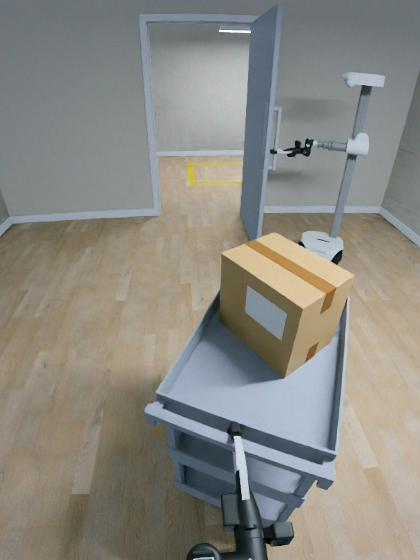

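{"op": "move", "data": {"blocking": false, "cameras": ["r2_head_camera","r2_head_left_camera"]}}

Scene clock: 1334.83 s.
r1.base_odometry: x=-2.501 y=+1.791 heading=+0.316
r1.turned_by_wheels: +0.000
r1.turned_by_imu: +0.000
r1.base_tilt: forward=-1.6 right=+1.3
r1.lidar_m: 0.49 0.54 3.60 1.69 3.95 1.73 1.32 1.28 1.43 1.12 1.08 0.75
r1.base_status: not commanded
r1.joint_positions: lift_m=+0.800 arm_m=+0.100 wrist_yaw_rad=+0.553 wrist_pitch_rad=+0.002 wrist_roll_rad=+0.000 gripper_m=-0.019
r1.joint_status: not commanded
r1.measured_speeds: all 0
r1.motor_effort: lift_m=+24(25) arm_m=-6(6) wheel_0=+8(9) wheel_1=-2(2) wheel_2=+9(9)
r1.servo_current: wrist_yaw_rad=59(78) wrist_pitch_rad=46(52) wrist_roll_rad=46(65) gripper_m=65(65)
r1.contact_limits: translate_m 0.5
r1.hand_pose: x=+0.5624 y=+0.0770 z=+0.9771 quat_wxyz=(+0.962, +0.000, +0.001, +0.273) (m; r1's base frame)
r1.wrist_depth_mm: - - 252 167 236 229 224 / - - 255 167 238 229 224 / - - 255 167 238 230 224 / - - 255 167 238 232 225 / - - 255 168 238 232 226 / - - 187 168 238 233 226 / - - 254 166 165 229 228
r2.base_odometry: x=-0.122 y=-0.884 heading=-2.135
r2.turned_by_wheels: +0.000
r2.turned_by_imu: +0.000
r2.base_tilt: forward=-0.7 right=+0.1
r2.lidar_m: 0.43 0.50 2.30 2.13 2.24 2.36 2.22 2.28 2.68 2.58 2.66 0.39
r2.base_status: done
r2.joint_positions: lift_m=+0.687 arm_m=+0.000 wrist_yaw_rad=+0.001 wrist_pitch_rad=+0.005 wrist_roll_rad=+1.570 gripper_m=-0.019
r2.joint_status: not commanded
r2.measured_speeds: all 0
r2.motor_effort: lift_m=+17(18) arm_m=+4(4) wheel_0=-2(12) wheel_1=-4(8) wheel_2=+8(12)
r2.servo_current: wrist_yaw_rad=46(65) wrist_pitch_rad=46(52) wrist_roll_rad=46(59) gripper_m=85(91)
r2.hand_pose: x=+0.4593 y=-0.0872 z=+0.8638 quat_wxyz=(+0.707, +0.707, +0.002, -0.001) (m; r2's base frame)
r2.wrist_depth_mm: - 442 445 114 169 - - / - 402 404 122 181 - - / - 504 466 130 193 - - / - - 574 140 207 - - / - - - 151 224 1808 - / - - 186 167 180 1618 488 / - - - - - 1661 1160
pictures: r2_head_camera, r2_head_left_camera
Images, in order (width x height): r2_head_camera 420x560, r2_head_left_camera 420x672.

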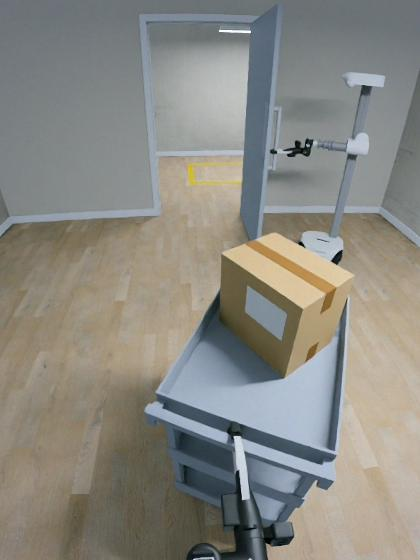

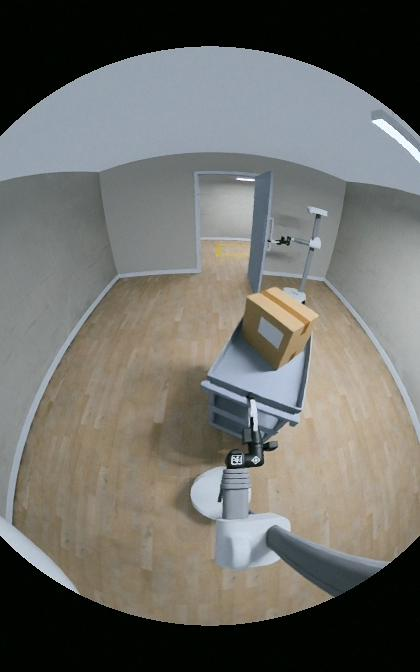

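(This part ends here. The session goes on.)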